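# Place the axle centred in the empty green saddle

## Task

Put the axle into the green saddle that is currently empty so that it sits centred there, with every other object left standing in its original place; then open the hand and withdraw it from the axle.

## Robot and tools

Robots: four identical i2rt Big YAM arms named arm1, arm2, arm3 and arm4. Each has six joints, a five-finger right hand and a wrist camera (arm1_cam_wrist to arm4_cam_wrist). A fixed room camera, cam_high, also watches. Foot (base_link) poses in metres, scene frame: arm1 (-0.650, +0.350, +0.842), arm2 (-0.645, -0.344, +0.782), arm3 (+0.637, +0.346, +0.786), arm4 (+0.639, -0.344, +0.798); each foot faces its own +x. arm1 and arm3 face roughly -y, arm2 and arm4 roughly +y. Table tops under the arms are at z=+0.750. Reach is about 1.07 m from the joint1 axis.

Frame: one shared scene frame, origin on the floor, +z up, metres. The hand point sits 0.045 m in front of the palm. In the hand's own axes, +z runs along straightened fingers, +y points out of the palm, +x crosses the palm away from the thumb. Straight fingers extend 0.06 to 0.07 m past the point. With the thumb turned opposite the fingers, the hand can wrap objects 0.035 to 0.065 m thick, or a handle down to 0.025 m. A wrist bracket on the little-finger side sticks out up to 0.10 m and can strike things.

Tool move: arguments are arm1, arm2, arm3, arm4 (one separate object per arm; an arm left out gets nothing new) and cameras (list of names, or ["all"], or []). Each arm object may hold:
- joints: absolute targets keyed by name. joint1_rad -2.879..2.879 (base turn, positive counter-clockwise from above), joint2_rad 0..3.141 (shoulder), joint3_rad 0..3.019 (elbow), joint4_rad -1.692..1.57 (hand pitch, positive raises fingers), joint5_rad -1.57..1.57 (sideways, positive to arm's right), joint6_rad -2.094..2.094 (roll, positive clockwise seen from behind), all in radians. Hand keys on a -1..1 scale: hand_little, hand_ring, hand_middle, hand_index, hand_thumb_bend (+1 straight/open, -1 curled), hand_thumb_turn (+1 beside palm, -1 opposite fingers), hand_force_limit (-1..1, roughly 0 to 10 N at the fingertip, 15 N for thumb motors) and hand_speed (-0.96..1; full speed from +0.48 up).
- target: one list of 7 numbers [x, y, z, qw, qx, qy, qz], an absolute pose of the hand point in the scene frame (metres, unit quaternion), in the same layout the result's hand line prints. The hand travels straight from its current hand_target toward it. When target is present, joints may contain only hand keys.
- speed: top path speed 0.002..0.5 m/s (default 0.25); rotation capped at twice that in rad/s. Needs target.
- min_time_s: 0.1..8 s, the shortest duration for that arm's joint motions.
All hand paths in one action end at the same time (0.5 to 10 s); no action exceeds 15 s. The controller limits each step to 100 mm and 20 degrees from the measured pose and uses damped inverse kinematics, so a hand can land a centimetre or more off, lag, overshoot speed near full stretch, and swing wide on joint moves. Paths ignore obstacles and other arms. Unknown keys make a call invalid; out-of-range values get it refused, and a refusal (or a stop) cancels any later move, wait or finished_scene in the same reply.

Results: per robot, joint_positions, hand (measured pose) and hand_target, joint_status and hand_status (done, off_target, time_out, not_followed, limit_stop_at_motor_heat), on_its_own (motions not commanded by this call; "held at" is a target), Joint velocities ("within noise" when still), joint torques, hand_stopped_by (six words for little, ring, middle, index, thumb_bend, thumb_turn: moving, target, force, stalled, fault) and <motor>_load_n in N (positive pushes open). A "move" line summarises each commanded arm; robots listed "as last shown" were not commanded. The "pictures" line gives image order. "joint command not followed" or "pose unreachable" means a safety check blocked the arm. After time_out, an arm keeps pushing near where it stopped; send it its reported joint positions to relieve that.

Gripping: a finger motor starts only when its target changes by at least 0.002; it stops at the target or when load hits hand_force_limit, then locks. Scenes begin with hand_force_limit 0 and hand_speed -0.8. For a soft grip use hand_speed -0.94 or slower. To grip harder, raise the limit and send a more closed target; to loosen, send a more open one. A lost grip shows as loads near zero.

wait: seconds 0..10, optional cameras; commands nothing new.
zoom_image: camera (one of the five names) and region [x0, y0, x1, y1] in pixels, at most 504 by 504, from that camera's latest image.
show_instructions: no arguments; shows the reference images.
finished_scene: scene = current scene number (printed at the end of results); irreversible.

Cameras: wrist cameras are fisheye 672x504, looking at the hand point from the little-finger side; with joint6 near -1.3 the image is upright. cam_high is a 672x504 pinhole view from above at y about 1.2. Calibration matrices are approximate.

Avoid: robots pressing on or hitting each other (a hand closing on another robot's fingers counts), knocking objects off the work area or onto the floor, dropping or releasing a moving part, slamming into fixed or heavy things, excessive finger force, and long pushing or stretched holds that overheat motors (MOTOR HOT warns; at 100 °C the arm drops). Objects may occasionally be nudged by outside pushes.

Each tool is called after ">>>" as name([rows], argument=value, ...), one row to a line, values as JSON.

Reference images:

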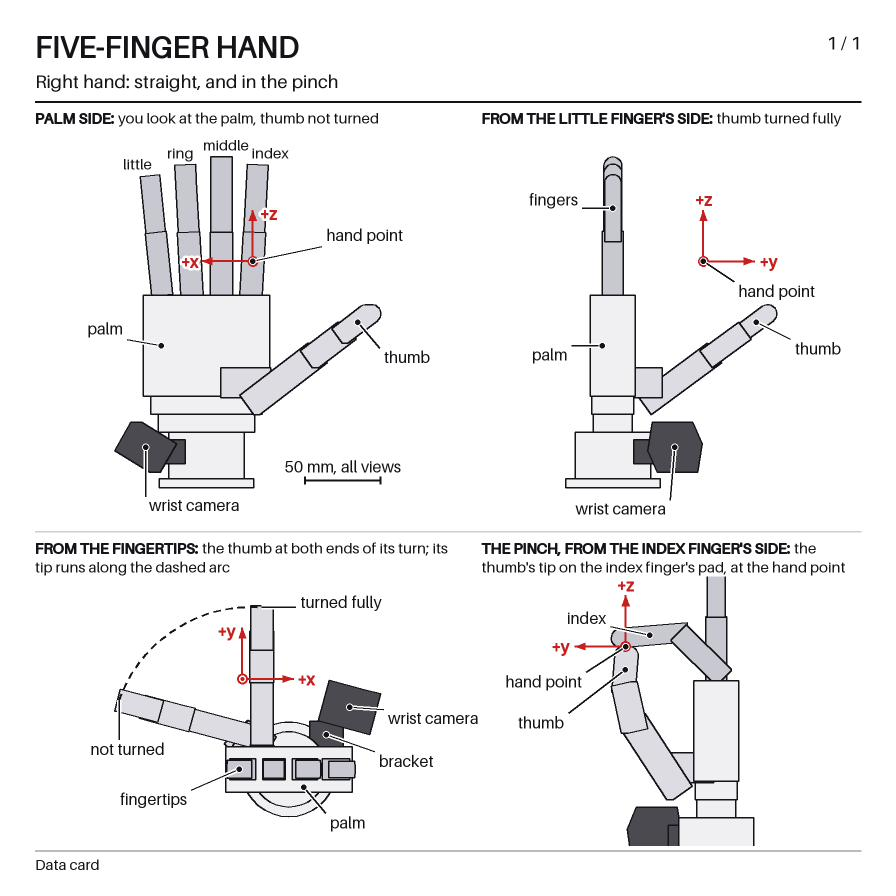

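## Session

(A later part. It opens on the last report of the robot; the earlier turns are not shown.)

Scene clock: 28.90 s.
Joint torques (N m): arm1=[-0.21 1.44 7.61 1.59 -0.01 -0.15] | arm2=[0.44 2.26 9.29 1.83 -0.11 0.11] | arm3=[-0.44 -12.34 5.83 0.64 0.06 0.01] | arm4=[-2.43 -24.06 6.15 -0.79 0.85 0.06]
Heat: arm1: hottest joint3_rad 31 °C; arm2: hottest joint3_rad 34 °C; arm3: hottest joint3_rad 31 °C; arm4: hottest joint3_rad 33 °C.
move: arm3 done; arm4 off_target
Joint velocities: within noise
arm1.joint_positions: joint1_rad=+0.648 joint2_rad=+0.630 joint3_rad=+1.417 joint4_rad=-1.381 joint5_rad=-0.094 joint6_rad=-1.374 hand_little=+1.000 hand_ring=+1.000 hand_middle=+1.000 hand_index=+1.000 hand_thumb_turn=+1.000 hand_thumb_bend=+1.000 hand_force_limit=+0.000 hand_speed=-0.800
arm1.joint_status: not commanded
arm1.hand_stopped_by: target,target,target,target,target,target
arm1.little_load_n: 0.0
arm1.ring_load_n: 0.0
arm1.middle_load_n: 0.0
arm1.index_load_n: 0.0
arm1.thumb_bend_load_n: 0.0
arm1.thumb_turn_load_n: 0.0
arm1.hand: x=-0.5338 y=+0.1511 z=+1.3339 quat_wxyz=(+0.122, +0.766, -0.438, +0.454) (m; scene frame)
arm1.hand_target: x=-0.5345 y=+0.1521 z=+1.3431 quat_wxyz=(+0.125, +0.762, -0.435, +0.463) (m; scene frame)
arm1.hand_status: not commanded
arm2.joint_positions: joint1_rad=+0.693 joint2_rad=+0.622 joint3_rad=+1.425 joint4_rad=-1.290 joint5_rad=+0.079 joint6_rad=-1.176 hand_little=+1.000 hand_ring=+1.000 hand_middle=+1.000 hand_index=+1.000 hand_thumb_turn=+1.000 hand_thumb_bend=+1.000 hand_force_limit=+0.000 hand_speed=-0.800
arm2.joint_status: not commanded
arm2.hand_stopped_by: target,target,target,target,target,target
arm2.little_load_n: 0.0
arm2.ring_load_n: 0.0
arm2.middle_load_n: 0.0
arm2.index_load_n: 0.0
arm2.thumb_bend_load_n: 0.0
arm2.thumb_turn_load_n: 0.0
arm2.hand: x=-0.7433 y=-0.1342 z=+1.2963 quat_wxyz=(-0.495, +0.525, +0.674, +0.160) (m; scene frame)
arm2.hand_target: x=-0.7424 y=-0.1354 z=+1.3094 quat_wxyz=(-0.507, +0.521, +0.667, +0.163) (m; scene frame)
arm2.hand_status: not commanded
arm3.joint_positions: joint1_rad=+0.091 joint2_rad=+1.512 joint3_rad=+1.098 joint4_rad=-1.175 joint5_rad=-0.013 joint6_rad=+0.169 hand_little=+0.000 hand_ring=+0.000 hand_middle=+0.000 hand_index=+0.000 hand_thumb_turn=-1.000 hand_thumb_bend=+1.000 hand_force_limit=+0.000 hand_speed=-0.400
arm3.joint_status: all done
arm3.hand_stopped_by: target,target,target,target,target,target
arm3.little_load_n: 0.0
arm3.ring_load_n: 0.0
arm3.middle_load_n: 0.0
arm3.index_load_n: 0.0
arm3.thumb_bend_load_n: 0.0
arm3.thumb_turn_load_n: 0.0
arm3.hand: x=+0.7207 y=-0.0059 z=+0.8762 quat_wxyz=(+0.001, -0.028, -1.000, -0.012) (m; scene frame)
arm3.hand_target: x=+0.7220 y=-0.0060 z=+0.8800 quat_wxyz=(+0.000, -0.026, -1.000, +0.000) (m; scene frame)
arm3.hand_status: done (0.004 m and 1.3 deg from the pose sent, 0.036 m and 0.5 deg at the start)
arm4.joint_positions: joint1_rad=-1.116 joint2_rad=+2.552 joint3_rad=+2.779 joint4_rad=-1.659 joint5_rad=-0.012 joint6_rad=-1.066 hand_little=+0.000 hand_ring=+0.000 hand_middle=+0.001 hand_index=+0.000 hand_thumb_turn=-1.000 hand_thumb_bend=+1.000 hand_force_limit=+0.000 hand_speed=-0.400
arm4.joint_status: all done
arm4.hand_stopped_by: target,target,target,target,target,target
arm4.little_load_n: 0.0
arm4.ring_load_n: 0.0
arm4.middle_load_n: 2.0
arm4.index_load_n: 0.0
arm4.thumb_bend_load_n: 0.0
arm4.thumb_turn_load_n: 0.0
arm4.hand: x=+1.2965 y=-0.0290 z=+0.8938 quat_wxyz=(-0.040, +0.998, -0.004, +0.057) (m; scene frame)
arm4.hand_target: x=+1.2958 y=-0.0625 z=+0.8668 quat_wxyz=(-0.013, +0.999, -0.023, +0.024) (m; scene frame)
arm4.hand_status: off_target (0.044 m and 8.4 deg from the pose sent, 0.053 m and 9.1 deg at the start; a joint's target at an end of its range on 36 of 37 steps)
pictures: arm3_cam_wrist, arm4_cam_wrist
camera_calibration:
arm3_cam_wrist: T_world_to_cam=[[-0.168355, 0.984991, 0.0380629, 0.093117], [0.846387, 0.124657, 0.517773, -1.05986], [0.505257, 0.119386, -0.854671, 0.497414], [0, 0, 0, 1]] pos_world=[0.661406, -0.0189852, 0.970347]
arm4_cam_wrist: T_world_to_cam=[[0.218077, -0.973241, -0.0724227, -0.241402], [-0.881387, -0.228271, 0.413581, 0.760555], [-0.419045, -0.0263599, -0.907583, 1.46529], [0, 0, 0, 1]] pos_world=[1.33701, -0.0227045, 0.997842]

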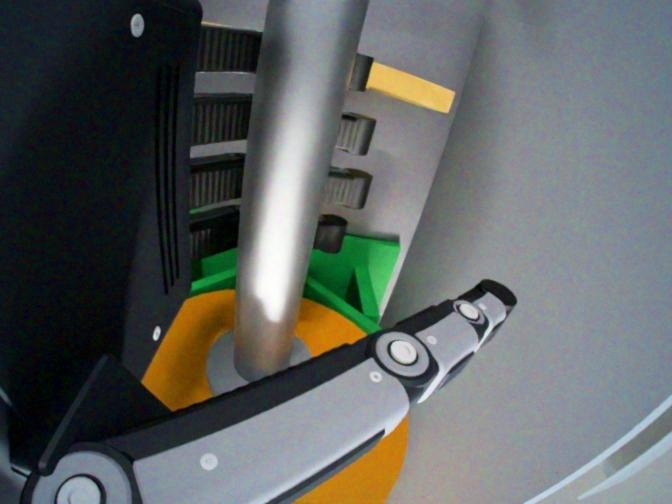

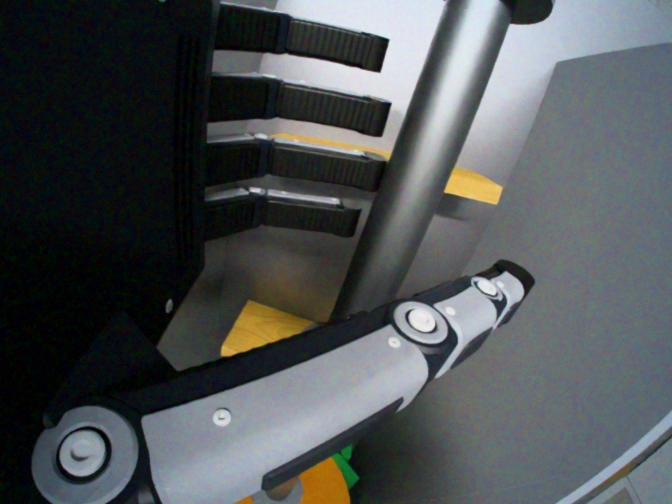

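>>> move(arm4={"joints": {"hand_little": 0.45, "hand_ring": 0.45, "hand_middle": 0.45, "hand_index": 0.45, "hand_speed": 0.2}}, cameras=[])

>>> move(arm4={"target": [1.297, -0.05, 0.848, 0, 1, -0.026, 0], "speed": 0.08}, cameras=["arm4_cam_wrist"])

Scene clock: 30.10 s.
Joint torques (N m): arm1=[-0.73 1.9 7.45 1.65 -0.02 -0.13] | arm2=[0.26 2.67 9.25 1.76 -0.14 0.08] | arm3=[-0.03 -12.22 5.81 0.69 0.05 -0.02] | arm4=[1.08 -24.06 7.69 -0.31 0.2 0.08]
Heat: arm1: hottest joint3_rad 31 °C; arm2: hottest joint3_rad 34 °C; arm3: hottest joint3_rad 31 °C; arm4: hottest joint3_rad 33 °C.
move: arm4 done
Joint velocities: within noise
arm1, arm2, arm3: as last shown
arm2.thumb_bend_load_n: 0.5
arm4.joint_positions: joint1_rad=-1.159 joint2_rad=+2.552 joint3_rad=+2.761 joint4_rad=-1.674 joint5_rad=+0.002 joint6_rad=-1.066 hand_little=+0.450 hand_ring=+0.450 hand_middle=+0.450 hand_index=+0.450 hand_thumb_turn=-1.000 hand_thumb_bend=+1.000 hand_force_limit=+0.000 hand_speed=+0.200
arm4.joint_status: all done
arm4.hand_stopped_by: target,target,target,target,target,target
arm4.little_load_n: 0.0
arm4.ring_load_n: 0.0
arm4.middle_load_n: 0.0
arm4.index_load_n: 0.0
arm4.thumb_bend_load_n: 0.0
arm4.thumb_turn_load_n: 0.0
arm4.hand: x=+1.3038 y=-0.0631 z=+0.8883 quat_wxyz=(-0.025, +0.998, -0.025, +0.046) (m; scene frame)
arm4.hand_target: x=+1.2957 y=-0.0624 z=+0.8667 quat_wxyz=(-0.013, +0.999, -0.023, +0.024) (m; scene frame)
arm4.hand_status: not commanded
pictures: none
No camera images: "cameras" was empty.

Scene clock: 31.27 s.
Joint torques (N m): arm1=[-0.5 1.49 7.54 1.63 -0.05 -0.16] | arm2=[0.09 2.43 9.16 1.78 -0.14 0.08] | arm3=[-0.21 -13.16 5.91 0.58 0.02 -0.01] | arm4=[1.26 -22.95 11.4 -0.34 0.23 0.21]
Heat: arm1: hottest joint3_rad 31 °C; arm2: hottest joint3_rad 34 °C; arm3: hottest joint3_rad 31 °C; arm4: hottest joint3_rad 33 °C.
move: arm4 off_target
Joint velocities: within noise
arm1, arm2, arm3: as last shown
arm1.little_load_n: 0.5
arm2.thumb_bend_load_n: 0.0
arm3.ring_load_n: 0.5
arm3.thumb_bend_load_n: -0.5
arm4.joint_positions: joint1_rad=-1.145 joint2_rad=+2.591 joint3_rad=+2.761 joint4_rad=-1.674 joint5_rad=+0.005 joint6_rad=-1.066 hand_little=+0.450 hand_ring=+0.450 hand_middle=+0.450 hand_index=+0.450 hand_thumb_turn=-1.000 hand_thumb_bend=+1.000 hand_force_limit=+0.000 hand_speed=+0.200
arm4.joint_status: not commanded
arm4.hand_stopped_by: target,target,target,target,target,target
arm4.little_load_n: 0.0
arm4.ring_load_n: 0.5
arm4.middle_load_n: 0.0
arm4.index_load_n: 0.0
arm4.thumb_bend_load_n: 0.0
arm4.thumb_turn_load_n: 0.0
arm4.hand: x=+1.2980 y=-0.0550 z=+0.8610 quat_wxyz=(-0.015, +0.999, -0.019, +0.029) (m; scene frame)
arm4.hand_target: x=+1.2960 y=-0.0504 z=+0.8478 quat_wxyz=(-0.011, +0.999, -0.023, +0.023) (m; scene frame)
arm4.hand_status: off_target (0.014 m and 3.9 deg from the pose sent, 0.043 m and 6.0 deg at the start; a joint's target at an end of its range on 35 of 35 steps)
pictures: arm4_cam_wrist
camera_calibration:
arm4_cam_wrist: T_world_to_cam=[[0.18485, -0.98209, -0.0364557, -0.257805], [-0.862728, -0.179926, 0.472575, 0.697097], [-0.47067, -0.0559041, -0.880536, 1.47757], [0, 0, 0, 1]] pos_world=[1.34451, -0.0451597, 0.962227]

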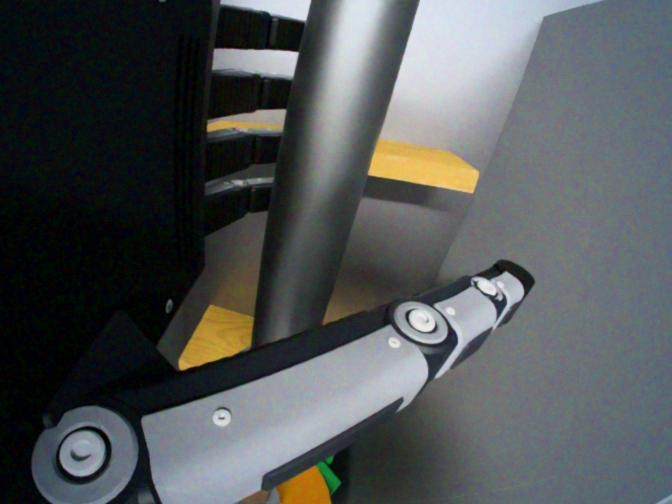

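>>> move(arm3={"joints": {"hand_little": -1, "hand_ring": -1, "hand_middle": -1, "hand_index": -1, "hand_speed": -0.72, "hand_force_limit": -0.3}}, arm4={"joints": {"hand_little": -1, "hand_ring": -1, "hand_middle": -1, "hand_index": -1, "hand_speed": -0.72, "hand_force_limit": -0.3}}, cameras=["arm3_cam_wrist", "arm4_cam_wrist"])

Scene clock: 33.90 s.
Joint torques (N m): arm1=[-0.5 1.26 7.58 1.51 -0.08 -0.14] | arm2=[1.03 2.49 8.98 2.1 -0.13 0.07] | arm3=[-1.03 -12.4 7.31 -0.55 0.02 0.08] | arm4=[1.32 -26.81 11.62 -0.29 0.05 0.2]
Heat: arm1: hottest joint3_rad 31 °C; arm2: hottest joint3_rad 34 °C; arm3: hottest joint3_rad 31 °C; arm4: hottest joint3_rad 33 °C.
move: arm3 off_target; arm4 off_target
Joint velocities: within noise
arm1, arm2: as last shown
arm1.little_load_n: 0.0
arm3.joint_positions: joint1_rad=+0.092 joint2_rad=+1.512 joint3_rad=+1.076 joint4_rad=-1.157 joint5_rad=-0.013 joint6_rad=+0.161 hand_little=-0.849 hand_ring=-0.797 hand_middle=-0.772 hand_index=-0.488 hand_thumb_turn=-1.000 hand_thumb_bend=+1.000 hand_force_limit=-0.300 hand_speed=-0.720
arm3.joint_status: hand_little off_target (ended at -0.849, target -1.000); hand_ring off_target (ended at -0.797, target -1.000); hand_middle off_target (ended at -0.772, target -1.000); hand_index off_target (ended at -0.488, target -1.000); the others done
arm3.hand_stopped_by: force,force,force,force,target,target
arm3.little_load_n: 3.5
arm3.ring_load_n: 0.0
arm3.middle_load_n: 0.5
arm3.index_load_n: 0.0
arm3.thumb_bend_load_n: 0.0
arm3.thumb_turn_load_n: 0.0
arm3.hand: x=+0.7199 y=-0.0011 z=+0.8688 quat_wxyz=(+0.001, -0.023, -1.000, -0.013) (m; scene frame)
arm3.hand_target: x=+0.7220 y=-0.0060 z=+0.8800 quat_wxyz=(+0.000, -0.026, -1.000, +0.000) (m; scene frame)
arm3.hand_status: not commanded
arm4.joint_positions: joint1_rad=-1.147 joint2_rad=+2.626 joint3_rad=+2.761 joint4_rad=-1.678 joint5_rad=+0.009 joint6_rad=-1.065 hand_little=-0.323 hand_ring=-0.374 hand_middle=-0.999 hand_index=-1.000 hand_thumb_turn=-1.000 hand_thumb_bend=+1.000 hand_force_limit=-0.300 hand_speed=-0.720
arm4.joint_status: hand_little off_target (ended at -0.323, target -1.000); hand_ring off_target (ended at -0.374, target -1.000); the others done
arm4.hand_stopped_by: force,force,target,target,target,target
arm4.little_load_n: 0.0
arm4.ring_load_n: 0.0
arm4.middle_load_n: 2.0
arm4.index_load_n: 0.5
arm4.thumb_bend_load_n: 0.0
arm4.thumb_turn_load_n: 0.0
arm4.hand: x=+1.2956 y=-0.0589 z=+0.8367 quat_wxyz=(-0.004, +1.000, -0.020, +0.013) (m; scene frame)
arm4.hand_target: x=+1.2960 y=-0.0506 z=+0.8478 quat_wxyz=(-0.011, +0.999, -0.023, +0.023) (m; scene frame)
arm4.hand_status: not commanded
pictures: arm3_cam_wrist, arm4_cam_wrist
camera_calibration:
arm3_cam_wrist: T_world_to_cam=[[-0.177273, 0.983285, 0.0415405, 0.091978], [0.845316, 0.130512, 0.518081, -1.05545], [0.503999, 0.126956, -0.854322, 0.491451], [0, 0, 0, 1]] pos_world=[0.660806, -0.0150843, 0.962847]
arm4_cam_wrist: T_world_to_cam=[[0.18125, -0.983202, -0.0215123, -0.269985], [-0.847006, -0.167184, 0.504609, 0.659346], [-0.499729, -0.0732394, -0.86308, 1.4768], [0, 0, 0, 1]] pos_world=[1.34541, -0.0470581, 0.936079]

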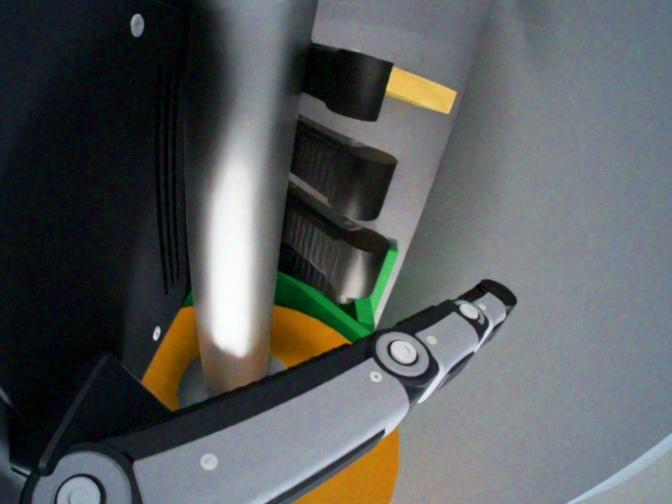

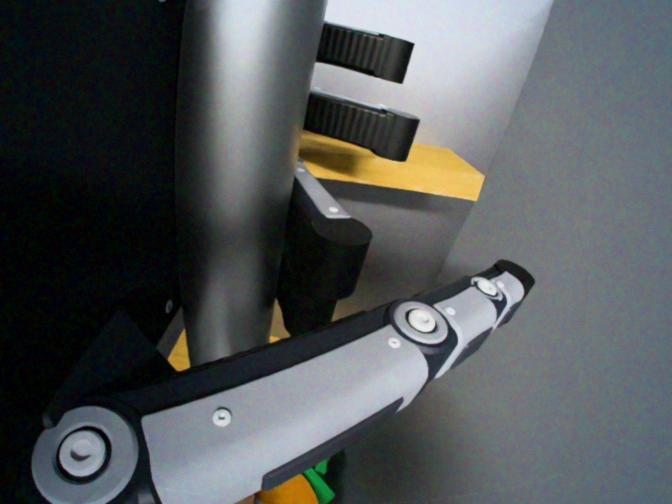

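>>> move(arm3={"joints": {"hand_index": -0.98, "hand_middle": -0.98, "hand_ring": -0.98, "hand_speed": -0.75}}, arm4={"joints": {"hand_little": -0.98, "hand_ring": -0.98, "hand_speed": -0.75}}, cameras=["arm3_cam_wrist", "arm4_cam_wrist"])

Scene clock: 35.57 s.
Joint torques (N m): arm1=[-0.79 1.49 7.68 1.62 -0.04 -0.1] | arm2=[0.32 2.67 8.91 1.95 -0.12 0.08] | arm3=[-0.44 -12.75 7.21 -0.42 -0.14 0.21] | arm4=[1.38 -26.7 11.64 -0.29 0.05 0.21]
Heat: arm1: hottest joint3_rad 31 °C; arm2: hottest joint3_rad 34 °C; arm3: hottest joint3_rad 32 °C; arm4: hottest joint3_rad 33 °C.
move: arm3 off_target; arm4 done
Joint velocities: within noise
arm1, arm2: as last shown
arm1.ring_load_n: 0.5
arm3.joint_positions: joint1_rad=+0.094 joint2_rad=+1.512 joint3_rad=+1.076 joint4_rad=-1.157 joint5_rad=-0.009 joint6_rad=+0.153 hand_little=-0.850 hand_ring=-0.817 hand_middle=-0.814 hand_index=-0.807 hand_thumb_turn=-1.000 hand_thumb_bend=+1.000 hand_force_limit=-0.300 hand_speed=-0.750
arm3.joint_status: hand_ring off_target (ended at -0.817, target -0.980); hand_middle off_target (ended at -0.814, target -0.980); hand_index off_target (ended at -0.807, target -0.980); the others done
arm3.hand_stopped_by: force,force,force,force,target,target
arm3.little_load_n: 0.0
arm3.ring_load_n: 0.0
arm3.middle_load_n: 0.5
arm3.index_load_n: 5.0
arm3.thumb_bend_load_n: 0.0
arm3.thumb_turn_load_n: 0.0
arm3.hand: x=+0.7193 y=-0.0008 z=+0.8686 quat_wxyz=(+0.003, -0.018, -1.000, -0.013) (m; scene frame)
arm3.hand_target: x=+0.7220 y=-0.0060 z=+0.8800 quat_wxyz=(+0.000, -0.026, -1.000, +0.000) (m; scene frame)
arm3.hand_status: not commanded
arm4.joint_positions: joint1_rad=-1.147 joint2_rad=+2.626 joint3_rad=+2.761 joint4_rad=-1.678 joint5_rad=+0.009 joint6_rad=-1.065 hand_little=-0.980 hand_ring=-0.980 hand_middle=-0.999 hand_index=-1.000 hand_thumb_turn=-1.000 hand_thumb_bend=+1.000 hand_force_limit=-0.300 hand_speed=-0.750
arm4.joint_status: all done
arm4.hand_stopped_by: target,target,target,target,target,target
arm4.little_load_n: 0.0
arm4.ring_load_n: 0.0
arm4.middle_load_n: 2.0
arm4.index_load_n: 0.5
arm4.thumb_bend_load_n: 0.0
arm4.thumb_turn_load_n: 0.0
arm4.hand: x=+1.2954 y=-0.0590 z=+0.8367 quat_wxyz=(-0.004, +1.000, -0.020, +0.013) (m; scene frame)
arm4.hand_target: x=+1.2960 y=-0.0506 z=+0.8478 quat_wxyz=(-0.011, +0.999, -0.023, +0.022) (m; scene frame)
arm4.hand_status: not commanded
pictures: arm3_cam_wrist, arm4_cam_wrist
camera_calibration:
arm3_cam_wrist: T_world_to_cam=[[-0.186621, 0.981543, 0.0417791, 0.0981766], [0.846046, 0.138951, 0.514683, -1.05241], [0.499378, 0.131397, -0.856362, 0.496627], [0, 0, 0, 1]] pos_world=[0.660704, -0.0153865, 0.962848]
arm4_cam_wrist: T_world_to_cam=[[0.181206, -0.983215, -0.0212795, -0.270127], [-0.846654, -0.166973, 0.505269, 0.658179], [-0.500341, -0.0735415, -0.862699, 1.47721], [0, 0, 0, 1]] pos_world=[1.34531, -0.0470581, 0.936081]

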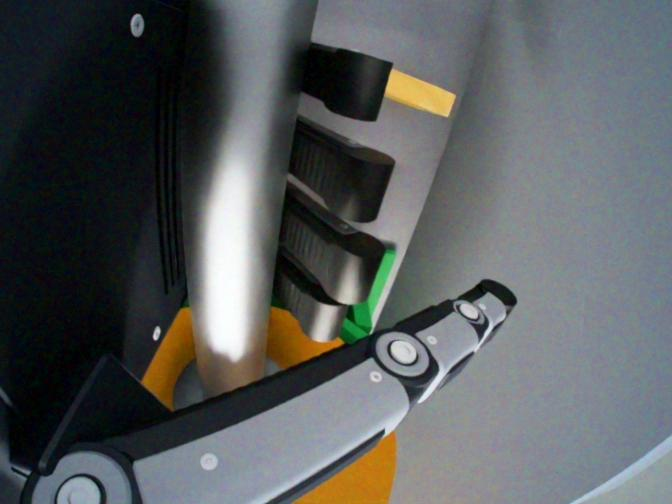

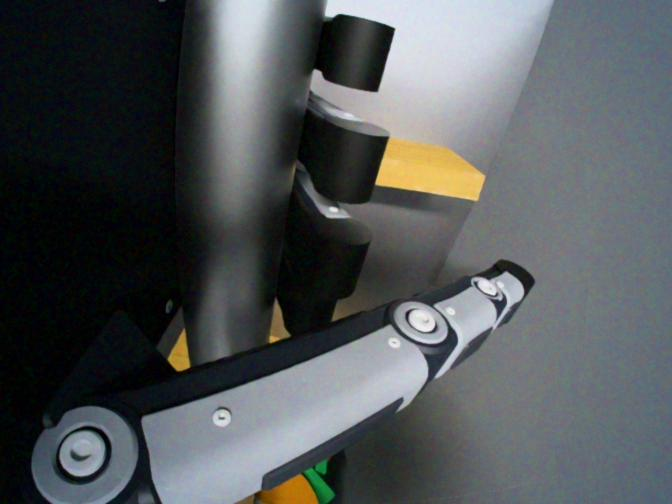

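>>> move(arm3={"joints": {"hand_thumb_bend": 0.5, "hand_speed": -0.6, "hand_force_limit": -0.55}}, arm4={"joints": {"hand_thumb_bend": 0.5, "hand_speed": -0.6, "hand_force_limit": -0.55}}, arm2={"joints": {"joint1_rad": -0.9, "hand_thumb_turn": -1, "hand_speed": 0}, "min_time_s": 2.5}, cameras=[])

>>> move(arm3={"target": [0.722, -0.008, 0.975, 0, 0.026, 1, 0], "speed": 0.08}, arm4={"target": [1.297, -0.055, 0.975, 0, 1, -0.026, 0], "speed": 0.08}, cameras=["arm3_cam_wrist", "arm4_cam_wrist", "cam_high"])

Scene clock: 39.10 s.
Joint torques (N m): arm1=[-0.67 1.26 7.6 1.66 -0.07 -0.13] | arm2=[-0.67 2.61 9.18 2.02 -0.09 0.04] | arm3=[-0.67 -12.51 7.28 -0.23 -0.08 0.14] | arm4=[1.2 -26.7 11.64 -0.29 0.06 0.21]
Heat: arm1: hottest joint3_rad 31 °C; arm2: hottest joint3_rad 35 °C; arm3: hottest joint3_rad 32 °C; arm4: hottest joint3_rad 33 °C.
move: arm2 done; arm3 off_target; arm4 done
Joint velocities: within noise
arm1: as last shown
arm1.ring_load_n: 0.0
arm2.joint_positions: joint1_rad=-0.888 joint2_rad=+0.622 joint3_rad=+1.425 joint4_rad=-1.290 joint5_rad=+0.079 joint6_rad=-1.176 hand_little=+1.000 hand_ring=+1.000 hand_middle=+1.000 hand_index=+1.000 hand_thumb_turn=-1.000 hand_thumb_bend=+1.000 hand_force_limit=+0.000 hand_speed=+0.000
arm2.joint_status: all done
arm2.hand_stopped_by: target,target,target,target,target,target
arm2.little_load_n: 0.0
arm2.ring_load_n: 0.0
arm2.middle_load_n: 0.0
arm2.index_load_n: 0.0
arm2.thumb_bend_load_n: 0.0
arm2.thumb_turn_load_n: 0.0
arm2.hand: x=-0.4296 y=-0.2516 z=+1.2948 quat_wxyz=(-0.238, +0.850, +0.098, +0.460) (m; scene frame)
arm2.hand_target: x=-0.4295 y=-0.2552 z=+1.3078 quat_wxyz=(-0.242, +0.842, +0.091, +0.473) (m; scene frame)
arm2.hand_status: not commanded
arm3.joint_positions: joint1_rad=+0.094 joint2_rad=+1.512 joint3_rad=+1.076 joint4_rad=-1.157 joint5_rad=-0.009 joint6_rad=+0.153 hand_little=-0.850 hand_ring=-0.817 hand_middle=-0.815 hand_index=-0.807 hand_thumb_turn=-1.000 hand_thumb_bend=+0.530 hand_force_limit=-0.550 hand_speed=-0.600
arm3.joint_status: hand_thumb_bend off_target (ended at +0.530, target +0.500); the others done
arm3.hand_stopped_by: force,force,force,force,force,target
arm3.little_load_n: 0.0
arm3.ring_load_n: 0.0
arm3.middle_load_n: 0.0
arm3.index_load_n: 4.5
arm3.thumb_bend_load_n: 4.5
arm3.thumb_turn_load_n: 1.0
arm3.hand: x=+0.7193 y=-0.0008 z=+0.8686 quat_wxyz=(+0.003, -0.018, -1.000, -0.013) (m; scene frame)
arm3.hand_target: x=+0.7220 y=-0.0060 z=+0.8800 quat_wxyz=(+0.000, -0.026, -1.000, +0.000) (m; scene frame)
arm3.hand_status: not commanded
arm4.joint_positions: joint1_rad=-1.147 joint2_rad=+2.626 joint3_rad=+2.761 joint4_rad=-1.678 joint5_rad=+0.009 joint6_rad=-1.065 hand_little=-0.980 hand_ring=-0.980 hand_middle=-0.999 hand_index=-1.000 hand_thumb_turn=-1.000 hand_thumb_bend=+0.510 hand_force_limit=-0.550 hand_speed=-0.600
arm4.joint_status: all done
arm4.hand_stopped_by: target,target,target,target,force,target
arm4.little_load_n: 0.0
arm4.ring_load_n: 0.0
arm4.middle_load_n: 2.0
arm4.index_load_n: 0.5
arm4.thumb_bend_load_n: 4.0
arm4.thumb_turn_load_n: 1.5
arm4.hand: x=+1.2954 y=-0.0590 z=+0.8367 quat_wxyz=(-0.004, +1.000, -0.020, +0.013) (m; scene frame)
arm4.hand_target: x=+1.2960 y=-0.0506 z=+0.8478 quat_wxyz=(-0.011, +0.999, -0.023, +0.022) (m; scene frame)
arm4.hand_status: not commanded
pictures: none
No camera images: "cameras" was empty.

Scene clock: 41.33 s.
Joint torques (N m): arm1=[-0.79 1.44 7.56 1.48 -0.05 -0.14] | arm2=[-1.26 2.32 9.16 1.96 -0.06 0.06] | arm3=[-0.38 -14.92 13.01 -1.42 0.23 0.02] | arm4=[1.26 -30.45 8.92 0.03 0.45 -0.18]
Heat: arm1: hottest joint3_rad 32 °C; arm2: hottest joint3_rad 35 °C; arm3: hottest joint3_rad 32 °C; arm4: hottest joint3_rad 33 °C.
move: arm3 off_target; arm4 off_target
Joint velocities: within noise
arm1, arm2: as last shown
arm1.thumb_bend_load_n: 0.5
arm2.hand: x=-0.4295 y=-0.2517 z=+1.2948 quat_wxyz=(-0.238, +0.850, +0.098, +0.460) (m; scene frame)
arm2.hand_target: x=-0.4294 y=-0.2553 z=+1.3078 quat_wxyz=(-0.242, +0.842, +0.091, +0.473) (m; scene frame)
arm3.joint_positions: joint1_rad=+0.094 joint2_rad=+1.470 joint3_rad=+1.174 joint4_rad=-1.387 joint5_rad=-0.017 joint6_rad=+0.161 hand_little=-0.849 hand_ring=-0.817 hand_middle=-0.815 hand_index=-0.808 hand_thumb_turn=-1.000 hand_thumb_bend=+0.530 hand_force_limit=-0.550 hand_speed=-0.600
arm3.joint_status: not commanded
arm3.hand_stopped_by: force,force,force,force,force,target
arm3.little_load_n: 3.5
arm3.ring_load_n: 0.0
arm3.middle_load_n: 0.0
arm3.index_load_n: 0.0
arm3.thumb_bend_load_n: 4.5
arm3.thumb_turn_load_n: 1.0
arm3.hand: x=+0.7196 y=+0.0197 z=+0.9269 quat_wxyz=(+0.005, -0.023, -0.998, -0.058) (m; scene frame)
arm3.hand_target: x=+0.7217 y=-0.0039 z=+0.9738 quat_wxyz=(+0.000, -0.026, -1.000, +0.000) (m; scene frame)
arm3.hand_status: off_target (0.056 m and 6.7 deg from the pose sent, 0.107 m and 1.8 deg at the start)
arm4.joint_positions: joint1_rad=-1.147 joint2_rad=+2.483 joint3_rad=+2.756 joint4_rad=-1.681 joint5_rad=+0.006 joint6_rad=-1.044 hand_little=-0.980 hand_ring=-0.980 hand_middle=-0.999 hand_index=-1.000 hand_thumb_turn=-1.000 hand_thumb_bend=+0.510 hand_force_limit=-0.550 hand_speed=-0.600
arm4.joint_status: not commanded
arm4.hand_stopped_by: target,target,target,target,force,target
arm4.little_load_n: 4.0
arm4.ring_load_n: 2.0
arm4.middle_load_n: 1.5
arm4.index_load_n: 0.0
arm4.thumb_bend_load_n: 4.0
arm4.thumb_turn_load_n: 1.5
arm4.hand: x=+1.2980 y=-0.0561 z=+0.9349 quat_wxyz=(-0.038, +0.996, -0.031, +0.072) (m; scene frame)
arm4.hand_target: x=+1.2960 y=-0.0556 z=+0.9737 quat_wxyz=(-0.046, +0.994, -0.016, +0.096) (m; scene frame)
arm4.hand_status: off_target (0.040 m and 9.3 deg from the pose sent, 0.138 m and 1.7 deg at the start; a joint's target at an end of its range on 66 of 67 steps)
pictures: arm3_cam_wrist, arm4_cam_wrist, cam_high
camera_calibration:
arm3_cam_wrist: T_world_to_cam=[[-0.17739, 0.975313, 0.131521, -0.0141166], [0.848702, 0.0839478, 0.522166, -1.09323], [0.498234, 0.20425, -0.842642, 0.53052], [0, 0, 0, 1]] pos_world=[0.661001, -0.002816, 1.01974]
arm4_cam_wrist: T_world_to_cam=[[0.164856, -0.984145, -0.0654375, -0.203143], [-0.903911, -0.177297, 0.389244, 0.793446], [-0.394674, -0.00501931, -0.918807, 1.48261], [0, 0, 0, 1]] pos_world=[1.33584, -0.0518051, 1.04009]

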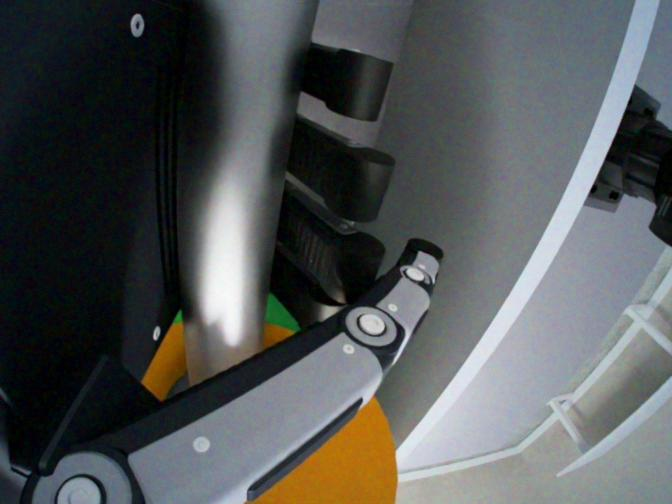

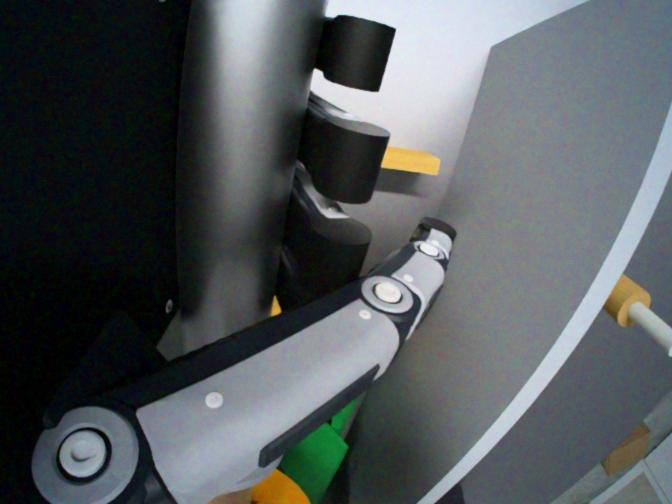

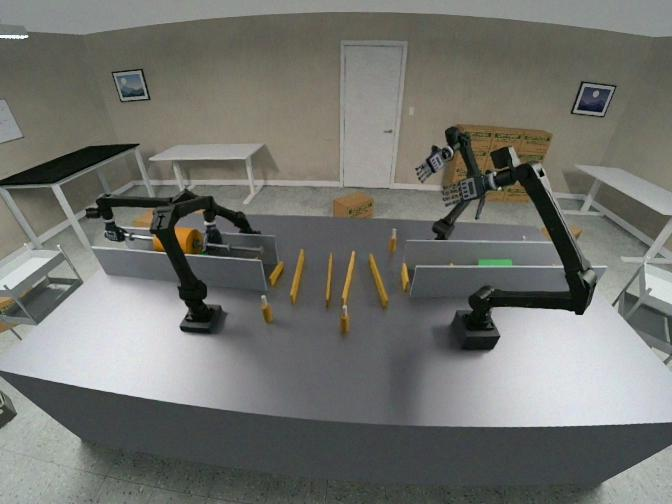

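>>> move(arm3={"target": [0.715, -0.028, 1.085, 0, 0.026, 1, 0], "speed": 0.1}, arm4={"target": [1.287, -0.05, 1.065, 0, 1, -0.026, 0], "speed": 0.1}, cameras=["cam_high"])

Scene clock: 44.90 s.
Joint torques (N m): arm1=[-1.08 1.38 7.45 1.65 -0.05 -0.15] | arm2=[-0.62 2.9 9.09 2.14 -0.11 0.03] | arm3=[-0.62 -12.04 13.89 -0.83 -0.16 0.17] | arm4=[2.2 -28.92 10.5 0.27 0.22 -0.1]
Heat: arm1: hottest joint3_rad 32 °C; arm2: hottest joint3_rad 35 °C; arm3: hottest joint3_rad 33 °C; arm4: hottest joint3_rad 33 °C.
move: arm3 off_target; arm4 off_target
Joint velocities: within noise
arm1, arm2: as last shown
arm1.thumb_bend_load_n: 0.0
arm3.joint_positions: joint1_rad=+0.068 joint2_rad=+1.463 joint3_rad=+1.488 joint4_rad=-1.665 joint5_rad=-0.010 joint6_rad=+0.123 hand_little=-0.849 hand_ring=-0.817 hand_middle=-0.815 hand_index=-0.808 hand_thumb_turn=-1.000 hand_thumb_bend=+0.530 hand_force_limit=-0.550 hand_speed=-0.600
arm3.joint_status: not commanded
arm3.hand_stopped_by: force,force,force,force,force,target
arm3.little_load_n: 3.0
arm3.ring_load_n: 0.5
arm3.middle_load_n: 0.0
arm3.index_load_n: 0.0
arm3.thumb_bend_load_n: 4.0
arm3.thumb_turn_load_n: 1.0
arm3.hand: x=+0.7111 y=-0.0066 z=+1.0441 quat_wxyz=(+0.005, -0.017, -0.999, -0.037) (m; scene frame)
arm3.hand_target: x=+0.7145 y=-0.0241 z=+1.0837 quat_wxyz=(-0.004, -0.026, -1.000, +0.013) (m; scene frame)
arm3.hand_status: off_target (0.046 m and 4.4 deg from the pose sent, 0.165 m and 6.7 deg at the start; a joint's target at an end of its range on 21 of 54 steps)
arm4.joint_positions: joint1_rad=-1.144 joint2_rad=+2.365 joint3_rad=+2.756 joint4_rad=-1.681 joint5_rad=+0.024 joint6_rad=-1.058 hand_little=-0.980 hand_ring=-0.980 hand_middle=-0.999 hand_index=-1.000 hand_thumb_turn=-1.000 hand_thumb_bend=+0.510 hand_force_limit=-0.550 hand_speed=-0.600
arm4.joint_status: not commanded
arm4.hand_stopped_by: target,target,target,target,force,target
arm4.little_load_n: 6.0
arm4.ring_load_n: 0.0
arm4.middle_load_n: 1.0
arm4.index_load_n: 0.0
arm4.thumb_bend_load_n: 4.0
arm4.thumb_turn_load_n: 1.0
arm4.hand: x=+1.2945 y=-0.0607 z=+1.0173 quat_wxyz=(-0.057, +0.990, -0.024, +0.127) (m; scene frame)
arm4.hand_target: x=+1.2852 y=-0.0515 z=+1.0633 quat_wxyz=(-0.073, +0.985, -0.007, +0.158) (m; scene frame)
arm4.hand_status: off_target (0.050 m and 16.1 deg from the pose sent, 0.131 m and 9.3 deg at the start; a joint's target at an end of its range on 54 of 54 steps)
pictures: cam_high

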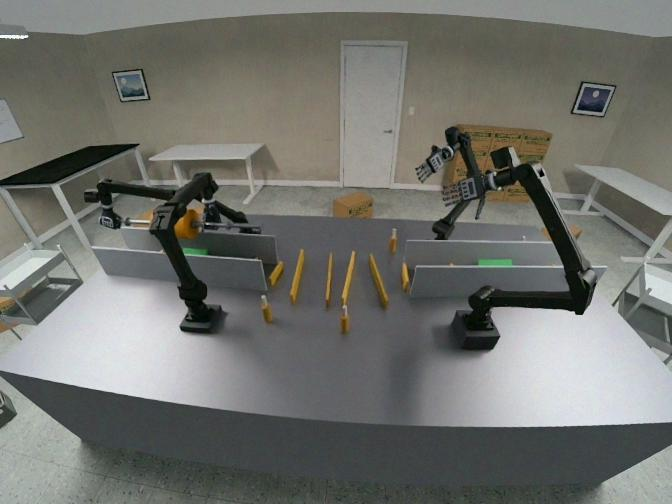

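>>> move(arm3={"target": [0.42, 0.0, 1.085, 0, 0.013, 1, 0], "speed": 0.13}, arm4={"target": [0.992, -0.04, 1.07, 0, 1, -0.013, 0], "speed": 0.13}, arm2={"target": [-0.25, -0.15, 1.25, 0, 1, 0, 0], "speed": 0.2}, cameras=["cam_high"])

Scene clock: 49.03 s.
Joint torques (N m): arm1=[-1.03 0.85 7.43 1.65 -0.04 -0.13] | arm2=[-1.38 -8.12 11.84 0.54 0.04 0.12] | arm3=[-1.2 -14.1 13.59 -0.81 -0.13 0.12] | arm4=[1.26 -19.55 8.49 -0.68 0.02 0.29]
Heat: arm1: hottest joint3_rad 32 °C; arm2: hottest joint3_rad 35 °C; arm3: hottest joint3_rad 33 °C; arm4: hottest joint3_rad 33 °C.
move: arm2 off_target; arm3 off_target; arm4 off_target
Joint velocities: within noise
arm1.joint_positions: joint1_rad=+0.648 joint2_rad=+0.630 joint3_rad=+1.417 joint4_rad=-1.381 joint5_rad=-0.094 joint6_rad=-1.374 hand_little=+1.000 hand_ring=+1.000 hand_middle=+1.000 hand_index=+1.000 hand_thumb_turn=+1.000 hand_thumb_bend=+1.000 hand_force_limit=+0.000 hand_speed=-0.800
arm1.joint_status: not commanded
arm1.hand_stopped_by: target,target,target,target,target,target
arm1.little_load_n: 0.0
arm1.ring_load_n: 0.0
arm1.middle_load_n: 0.0
arm1.index_load_n: 0.0
arm1.thumb_bend_load_n: 0.0
arm1.thumb_turn_load_n: 0.0
arm1.hand: x=-0.5338 y=+0.1511 z=+1.3339 quat_wxyz=(+0.122, +0.766, -0.438, +0.454) (m; scene frame)
arm1.hand_target: x=-0.5345 y=+0.1521 z=+1.3431 quat_wxyz=(+0.125, +0.762, -0.435, +0.463) (m; scene frame)
arm1.hand_status: not commanded
arm2.joint_positions: joint1_rad=-0.977 joint2_rad=+1.461 joint3_rad=+2.009 joint4_rad=-1.681 joint5_rad=+0.055 joint6_rad=-1.052 hand_little=+1.000 hand_ring=+1.000 hand_middle=+1.000 hand_index=+1.000 hand_thumb_turn=-1.000 hand_thumb_bend=+1.000 hand_force_limit=+0.000 hand_speed=+0.000
arm2.joint_status: not commanded
arm2.hand_stopped_by: target,target,target,target,target,target
arm2.little_load_n: 0.0
arm2.ring_load_n: -0.5
arm2.middle_load_n: 0.0
arm2.index_load_n: 0.0
arm2.thumb_bend_load_n: 0.0
arm2.thumb_turn_load_n: 0.0
arm2.hand: x=-0.2558 y=-0.1463 z=+1.2323 quat_wxyz=(-0.096, +0.975, +0.027, +0.198) (m; scene frame)
arm2.hand_target: x=-0.2507 y=-0.1503 z=+1.2488 quat_wxyz=(-0.103, +0.971, +0.015, +0.214) (m; scene frame)
arm2.hand_status: off_target (0.019 m and 25.6 deg from the pose sent, 0.211 m and 63.6 deg at the start; pose on its path clipped on 35 of 112 steps; a joint's target at an end of its range on 68 of 112 steps)
arm3.joint_positions: joint1_rad=-0.582 joint2_rad=+1.576 joint3_rad=+1.608 joint4_rad=-1.665 joint5_rad=-0.008 joint6_rad=-0.547 hand_little=-0.849 hand_ring=-0.817 hand_middle=-0.814 hand_index=-0.808 hand_thumb_turn=-1.000 hand_thumb_bend=+0.530 hand_force_limit=-0.550 hand_speed=-0.600
arm3.joint_status: not commanded
arm3.hand_stopped_by: force,force,force,force,force,target
arm3.little_load_n: 2.5
arm3.ring_load_n: 0.0
arm3.middle_load_n: 0.5
arm3.index_load_n: 2.5
arm3.thumb_bend_load_n: 4.0
arm3.thumb_turn_load_n: 1.0
arm3.hand: x=+0.4298 y=+0.0164 z=+1.0445 quat_wxyz=(-0.014, -0.006, -1.000, -0.027) (m; scene frame)
arm3.hand_target: x=+0.4220 y=+0.0032 z=+1.0837 quat_wxyz=(+0.011, -0.013, -1.000, +0.017) (m; scene frame)
arm3.hand_status: off_target (0.045 m and 3.5 deg from the pose sent, 0.294 m and 4.3 deg at the start; a joint's target at an end of its range on 95 of 112 steps)
arm4.joint_positions: joint1_rad=-0.860 joint2_rad=+1.771 joint3_rad=+1.856 joint4_rad=-1.669 joint5_rad=+0.008 joint6_rad=-0.807 hand_little=-0.980 hand_ring=-0.980 hand_middle=-0.999 hand_index=-1.000 hand_thumb_turn=-1.000 hand_thumb_bend=+0.510 hand_force_limit=-0.550 hand_speed=-0.600
arm4.joint_status: not commanded
arm4.hand_stopped_by: target,target,target,target,force,target
arm4.little_load_n: 0.0
arm4.ring_load_n: 0.0
arm4.middle_load_n: 1.0
arm4.index_load_n: 3.5
arm4.thumb_bend_load_n: 4.0
arm4.thumb_turn_load_n: 1.0
arm4.hand: x=+1.0043 y=-0.0365 z=+1.0510 quat_wxyz=(+0.006, +1.000, -0.006, -0.003) (m; scene frame)
arm4.hand_target: x=+0.9923 y=-0.0400 z=+1.0691 quat_wxyz=(-0.002, +1.000, -0.013, +0.002) (m; scene frame)
arm4.hand_status: off_target (0.023 m and 1.1 deg from the pose sent, 0.308 m and 16.1 deg at the start; a joint's target at an end of its range on 29 of 112 steps)
pictures: cam_high

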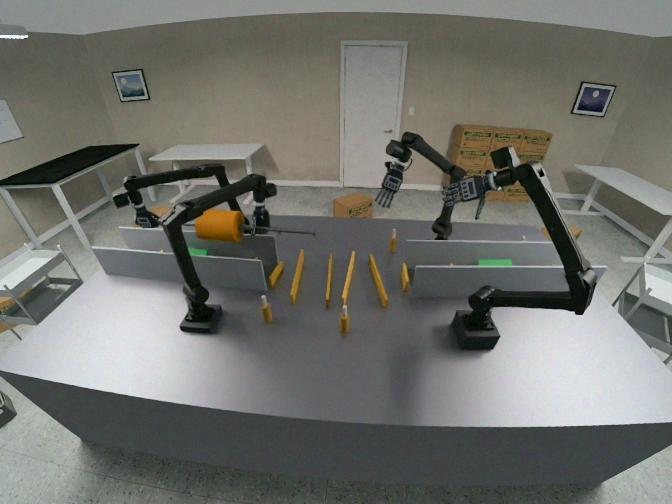

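>>> move(arm3={"target": [0.115, 0.008, 1.06, 0, 0, 1, 0], "speed": 0.13}, arm4={"target": [0.685, -0.035, 1.035, 0, 1, 0, 0], "speed": 0.13}, arm2={"target": [-0.15, -0.1, 1.22, 0, 1, 0, 0], "speed": 0.1}, cameras=["cam_high", "arm2_cam_wrist"])

Scene clock: 52.67 s.
Joint torques (N m): arm1=[-0.44 1.67 7.65 1.58 -0.03 -0.14] | arm2=[-0.85 -11.22 11.89 0.44 -0.17 0.05] | arm3=[0.5 -23.82 13.96 -0.65 0.14 -0.08] | arm4=[2.43 -11.81 8.53 -0.03 -0.53 0.22]
Heat: arm1: hottest joint3_rad 32 °C; arm2: hottest joint3_rad 36 °C; arm3: hottest joint3_rad 34 °C; arm4: hottest joint3_rad 33 °C.
move: arm2 off_target; arm3 off_target; arm4 off_target
Joint velocities: within noise
arm1: as last shown
arm1.little_load_n: 0.5
arm2.joint_positions: joint1_rad=-1.000 joint2_rad=+1.756 joint3_rad=+2.295 joint4_rad=-1.681 joint5_rad=+0.055 joint6_rad=-1.061 hand_little=+1.000 hand_ring=+1.000 hand_middle=+1.000 hand_index=+1.000 hand_thumb_turn=-1.000 hand_thumb_bend=+1.000 hand_force_limit=+0.000 hand_speed=+0.000
arm2.joint_status: not commanded
arm2.hand_stopped_by: target,target,target,target,target,target
arm2.little_load_n: 0.0
arm2.ring_load_n: 0.0
arm2.middle_load_n: 0.0
arm2.index_load_n: 0.0
arm2.thumb_bend_load_n: 0.0
arm2.thumb_turn_load_n: 0.0
arm2.hand: x=-0.1581 y=-0.0965 z=+1.2053 quat_wxyz=(-0.090, +0.976, +0.020, +0.196) (m; scene frame)
arm2.hand_target: x=-0.1509 y=-0.1005 z=+1.2189 quat_wxyz=(-0.097, +0.973, +0.018, +0.209) (m; scene frame)
arm2.hand_status: off_target (0.017 m and 25.0 deg from the pose sent, 0.116 m and 25.6 deg at the start; pose on its path clipped on 38 of 98 steps; a joint's target at an end of its range on 97 of 98 steps)
arm3.joint_positions: joint1_rad=-0.984 joint2_rad=+2.107 joint3_rad=+2.259 joint4_rad=-1.665 joint5_rad=+0.001 joint6_rad=-0.955 hand_little=-0.849 hand_ring=-0.817 hand_middle=-0.815 hand_index=-0.808 hand_thumb_turn=-1.000 hand_thumb_bend=+0.530 hand_force_limit=-0.550 hand_speed=-0.600
arm3.joint_status: not commanded
arm3.hand_stopped_by: force,force,force,force,force,target
arm3.little_load_n: 4.0
arm3.ring_load_n: 0.0
arm3.middle_load_n: 0.0
arm3.index_load_n: 0.0
arm3.thumb_bend_load_n: 4.5
arm3.thumb_turn_load_n: 1.0
arm3.hand: x=+0.1232 y=+0.0236 z=+0.9987 quat_wxyz=(+0.030, -0.003, -0.999, +0.014) (m; scene frame)
arm3.hand_target: x=+0.1197 y=+0.0117 z=+1.0582 quat_wxyz=(+0.080, +0.006, -0.996, +0.050) (m; scene frame)
arm3.hand_status: off_target (0.064 m and 3.8 deg from the pose sent, 0.315 m and 3.5 deg at the start; a joint's target at an end of its range on 86 of 98 steps)
arm4.joint_positions: joint1_rad=-0.267 joint2_rad=+1.363 joint3_rad=+1.304 joint4_rad=-1.548 joint5_rad=+0.018 joint6_rad=-0.218 hand_little=-0.980 hand_ring=-0.980 hand_middle=-0.999 hand_index=-0.999 hand_thumb_turn=-1.000 hand_thumb_bend=+0.510 hand_force_limit=-0.550 hand_speed=-0.600
arm4.joint_status: not commanded
arm4.hand_stopped_by: target,target,target,target,force,target
arm4.little_load_n: 0.0
arm4.ring_load_n: 0.0
arm4.middle_load_n: 1.5
arm4.index_load_n: 3.5
arm4.thumb_bend_load_n: 4.0
arm4.thumb_turn_load_n: 1.0
arm4.hand: x=+0.6974 y=-0.0335 z=+1.0252 quat_wxyz=(+0.018, +1.000, -0.004, +0.003) (m; scene frame)
arm4.hand_target: x=+0.6854 y=-0.0352 z=+1.0347 quat_wxyz=(+0.000, +1.000, +0.000, +0.000) (m; scene frame)
arm4.hand_status: off_target (0.016 m and 2.2 deg from the pose sent, 0.320 m and 1.0 deg at the start)
pictures: arm2_cam_wrist, cam_high
camera_calibration:
arm2_cam_wrist: T_world_to_cam=[[0.356399, -0.933274, -0.0444835, 0.0143951], [-0.929826, -0.358948, 0.081114, -0.275712], [-0.0916689, 0.012453, -0.995712, 1.29931], [0, 0, 0, 1]] pos_world=[-0.142388, -0.101712, 1.31674]

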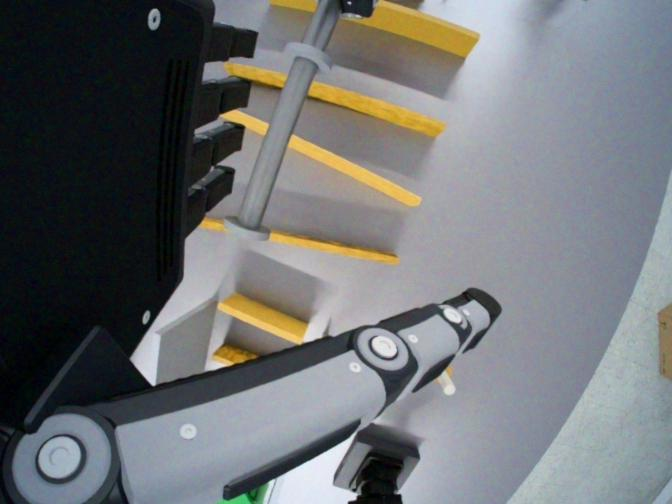

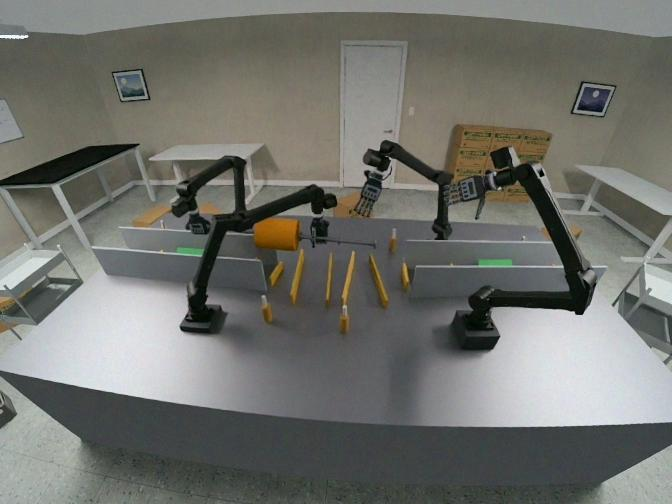

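>>> move(arm2={"target": [-0.135, -0.028, 1.10, 0, 1, 0, 0], "speed": 0.15}, arm3={"target": [0.117, 0.008, 1.07, 0, 0, 1, 0], "speed": 0.1}, cameras=["arm2_cam_wrist"])

Scene clock: 55.50 s.
Joint torques (N m): arm1=[-0.5 1.32 7.49 1.61 -0.05 -0.16] | arm2=[1.26 -14.39 12.05 0.08 -0.28 0.18] | arm3=[1.14 -25.99 13.81 -0.66 0.13 -0.05] | arm4=[2.49 -11.81 8.5 -0.05 -0.53 0.23]
Heat: arm1: hottest joint3_rad 32 °C; arm2: hottest joint3_rad 36 °C; arm3: hottest joint3_rad 34 °C; arm4: hottest joint3_rad 33 °C.
move: arm2 off_target; arm3 off_target
Joint velocities: within noise
arm1, arm4: as last shown
arm1.little_load_n: 0.0
arm2.joint_positions: joint1_rad=-0.953 joint2_rad=+1.972 joint3_rad=+2.295 joint4_rad=-1.681 joint5_rad=+0.033 joint6_rad=-0.980 hand_little=+1.000 hand_ring=+1.000 hand_middle=+1.000 hand_index=+1.000 hand_thumb_turn=-1.000 hand_thumb_bend=+1.000 hand_force_limit=+0.000 hand_speed=+0.000
arm2.joint_status: not commanded
arm2.hand_stopped_by: target,target,target,target,target,target
arm2.little_load_n: 0.0
arm2.ring_load_n: 0.0
arm2.middle_load_n: 0.5
arm2.index_load_n: 0.0
arm2.thumb_bend_load_n: 0.0
arm2.thumb_turn_load_n: 0.5
arm2.hand: x=-0.1365 y=-0.0384 z=+1.0849 quat_wxyz=(-0.051, +0.994, +0.008, +0.096) (m; scene frame)
arm2.hand_target: x=-0.1358 y=-0.0288 z=+1.0990 quat_wxyz=(-0.063, +0.992, +0.009, +0.108) (m; scene frame)
arm2.hand_status: off_target (0.018 m and 12.5 deg from the pose sent, 0.128 m and 25.0 deg at the start; a joint's target at an end of its range on 65 of 66 steps)
arm3.joint_positions: joint1_rad=-0.984 joint2_rad=+2.107 joint3_rad=+2.259 joint4_rad=-1.665 joint5_rad=+0.001 joint6_rad=-0.955 hand_little=-0.849 hand_ring=-0.817 hand_middle=-0.815 hand_index=-0.808 hand_thumb_turn=-1.000 hand_thumb_bend=+0.530 hand_force_limit=-0.550 hand_speed=-0.600
arm3.joint_status: not commanded
arm3.hand_stopped_by: force,force,force,force,force,target
arm3.little_load_n: 4.0
arm3.ring_load_n: 0.0
arm3.middle_load_n: 0.0
arm3.index_load_n: 0.0
arm3.thumb_bend_load_n: 4.5
arm3.thumb_turn_load_n: 1.0
arm3.hand: x=+0.1232 y=+0.0236 z=+0.9987 quat_wxyz=(+0.030, -0.003, -0.999, +0.014) (m; scene frame)
arm3.hand_target: x=+0.1225 y=+0.0123 z=+1.0676 quat_wxyz=(+0.087, +0.006, -0.995, +0.054) (m; scene frame)
arm3.hand_status: off_target (0.073 m and 3.8 deg from the pose sent, 0.073 m and 3.8 deg at the start; a joint's target at an end of its range on 53 of 56 steps)
arm4.thumb_turn_load_n: 0.5
pictures: arm2_cam_wrist
camera_calibration:
arm2_cam_wrist: T_world_to_cam=[[0.327507, -0.944043, -0.0390196, 0.0452399], [-0.899026, -0.324063, 0.294508, -0.451045], [-0.290673, -0.0613738, -0.954852, 1.10643], [0, 0, 0, 1]] pos_world=[-0.0987095, -0.0355529, 1.19108]

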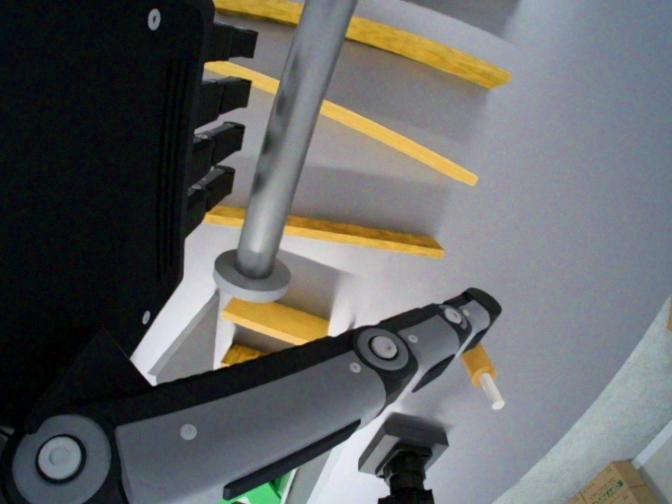

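>>> move(arm2={"target": [-0.135, -0.018, 0.997, 0, 1, 0, 0], "speed": 0.12}, cameras=["arm2_cam_wrist"])

Scene clock: 57.60 s.
Joint torques (N m): arm1=[-0.79 1.32 7.6 1.72 -0.05 -0.16] | arm2=[0.85 -15.97 8.36 -0.1 -0.25 0.16] | arm3=[0.09 -25.35 13.85 -0.42 0.05 -0.06] | arm4=[2.61 -11.63 8.53 -0.08 -0.53 0.22]
Heat: arm1: hottest joint3_rad 32 °C; arm2: hottest joint3_rad 36 °C; arm3: hottest joint3_rad 34 °C; arm4: hottest joint3_rad 34 °C.
move: arm2 off_target
Joint velocities: within noise
arm1, arm3, arm4: as last shown
arm2.joint_positions: joint1_rad=-0.952 joint2_rad=+2.107 joint3_rad=+2.275 joint4_rad=-1.681 joint5_rad=+0.016 joint6_rad=-0.956 hand_little=+1.000 hand_ring=+1.000 hand_middle=+1.000 hand_index=+1.000 hand_thumb_turn=-1.000 hand_thumb_bend=+1.000 hand_force_limit=+0.000 hand_speed=+0.000
arm2.joint_status: not commanded
arm2.hand_stopped_by: target,target,target,target,target,target
arm2.little_load_n: 0.0
arm2.ring_load_n: 0.0
arm2.middle_load_n: 0.0
arm2.index_load_n: 0.0
arm2.thumb_bend_load_n: 0.0
arm2.thumb_turn_load_n: -0.5
arm2.hand: x=-0.1293 y=-0.0256 z=+0.9993 quat_wxyz=(-0.015, +1.000, -0.001, +0.027) (m; scene frame)
arm2.hand_target: x=-0.1353 y=-0.0184 z=+0.9965 quat_wxyz=(-0.013, +1.000, +0.002, +0.021) (m; scene frame)
arm2.hand_status: off_target (0.010 m and 3.6 deg from the pose sent, 0.090 m and 12.5 deg at the start; a joint's target at an end of its range on 49 of 51 steps)
arm3.middle_load_n: 0.5
arm3.thumb_bend_load_n: 4.0
arm4.thumb_bend_load_n: 3.5
arm4.thumb_turn_load_n: 1.0
pictures: arm2_cam_wrist
camera_calibration:
arm2_cam_wrist: T_world_to_cam=[[0.306062, -0.951902, -0.0144044, 0.0240849], [-0.854046, -0.281221, 0.437629, -0.55136], [-0.420631, -0.12164, -0.89904, 0.953404], [0, 0, 0, 1]] pos_world=[-0.0772269, -0.0161557, 1.09879]

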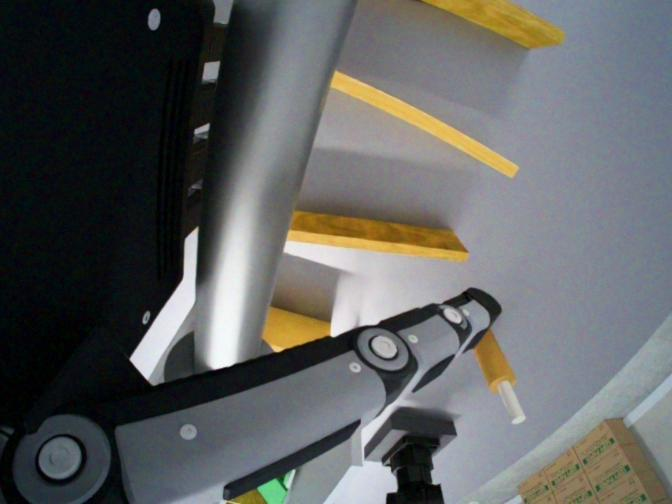

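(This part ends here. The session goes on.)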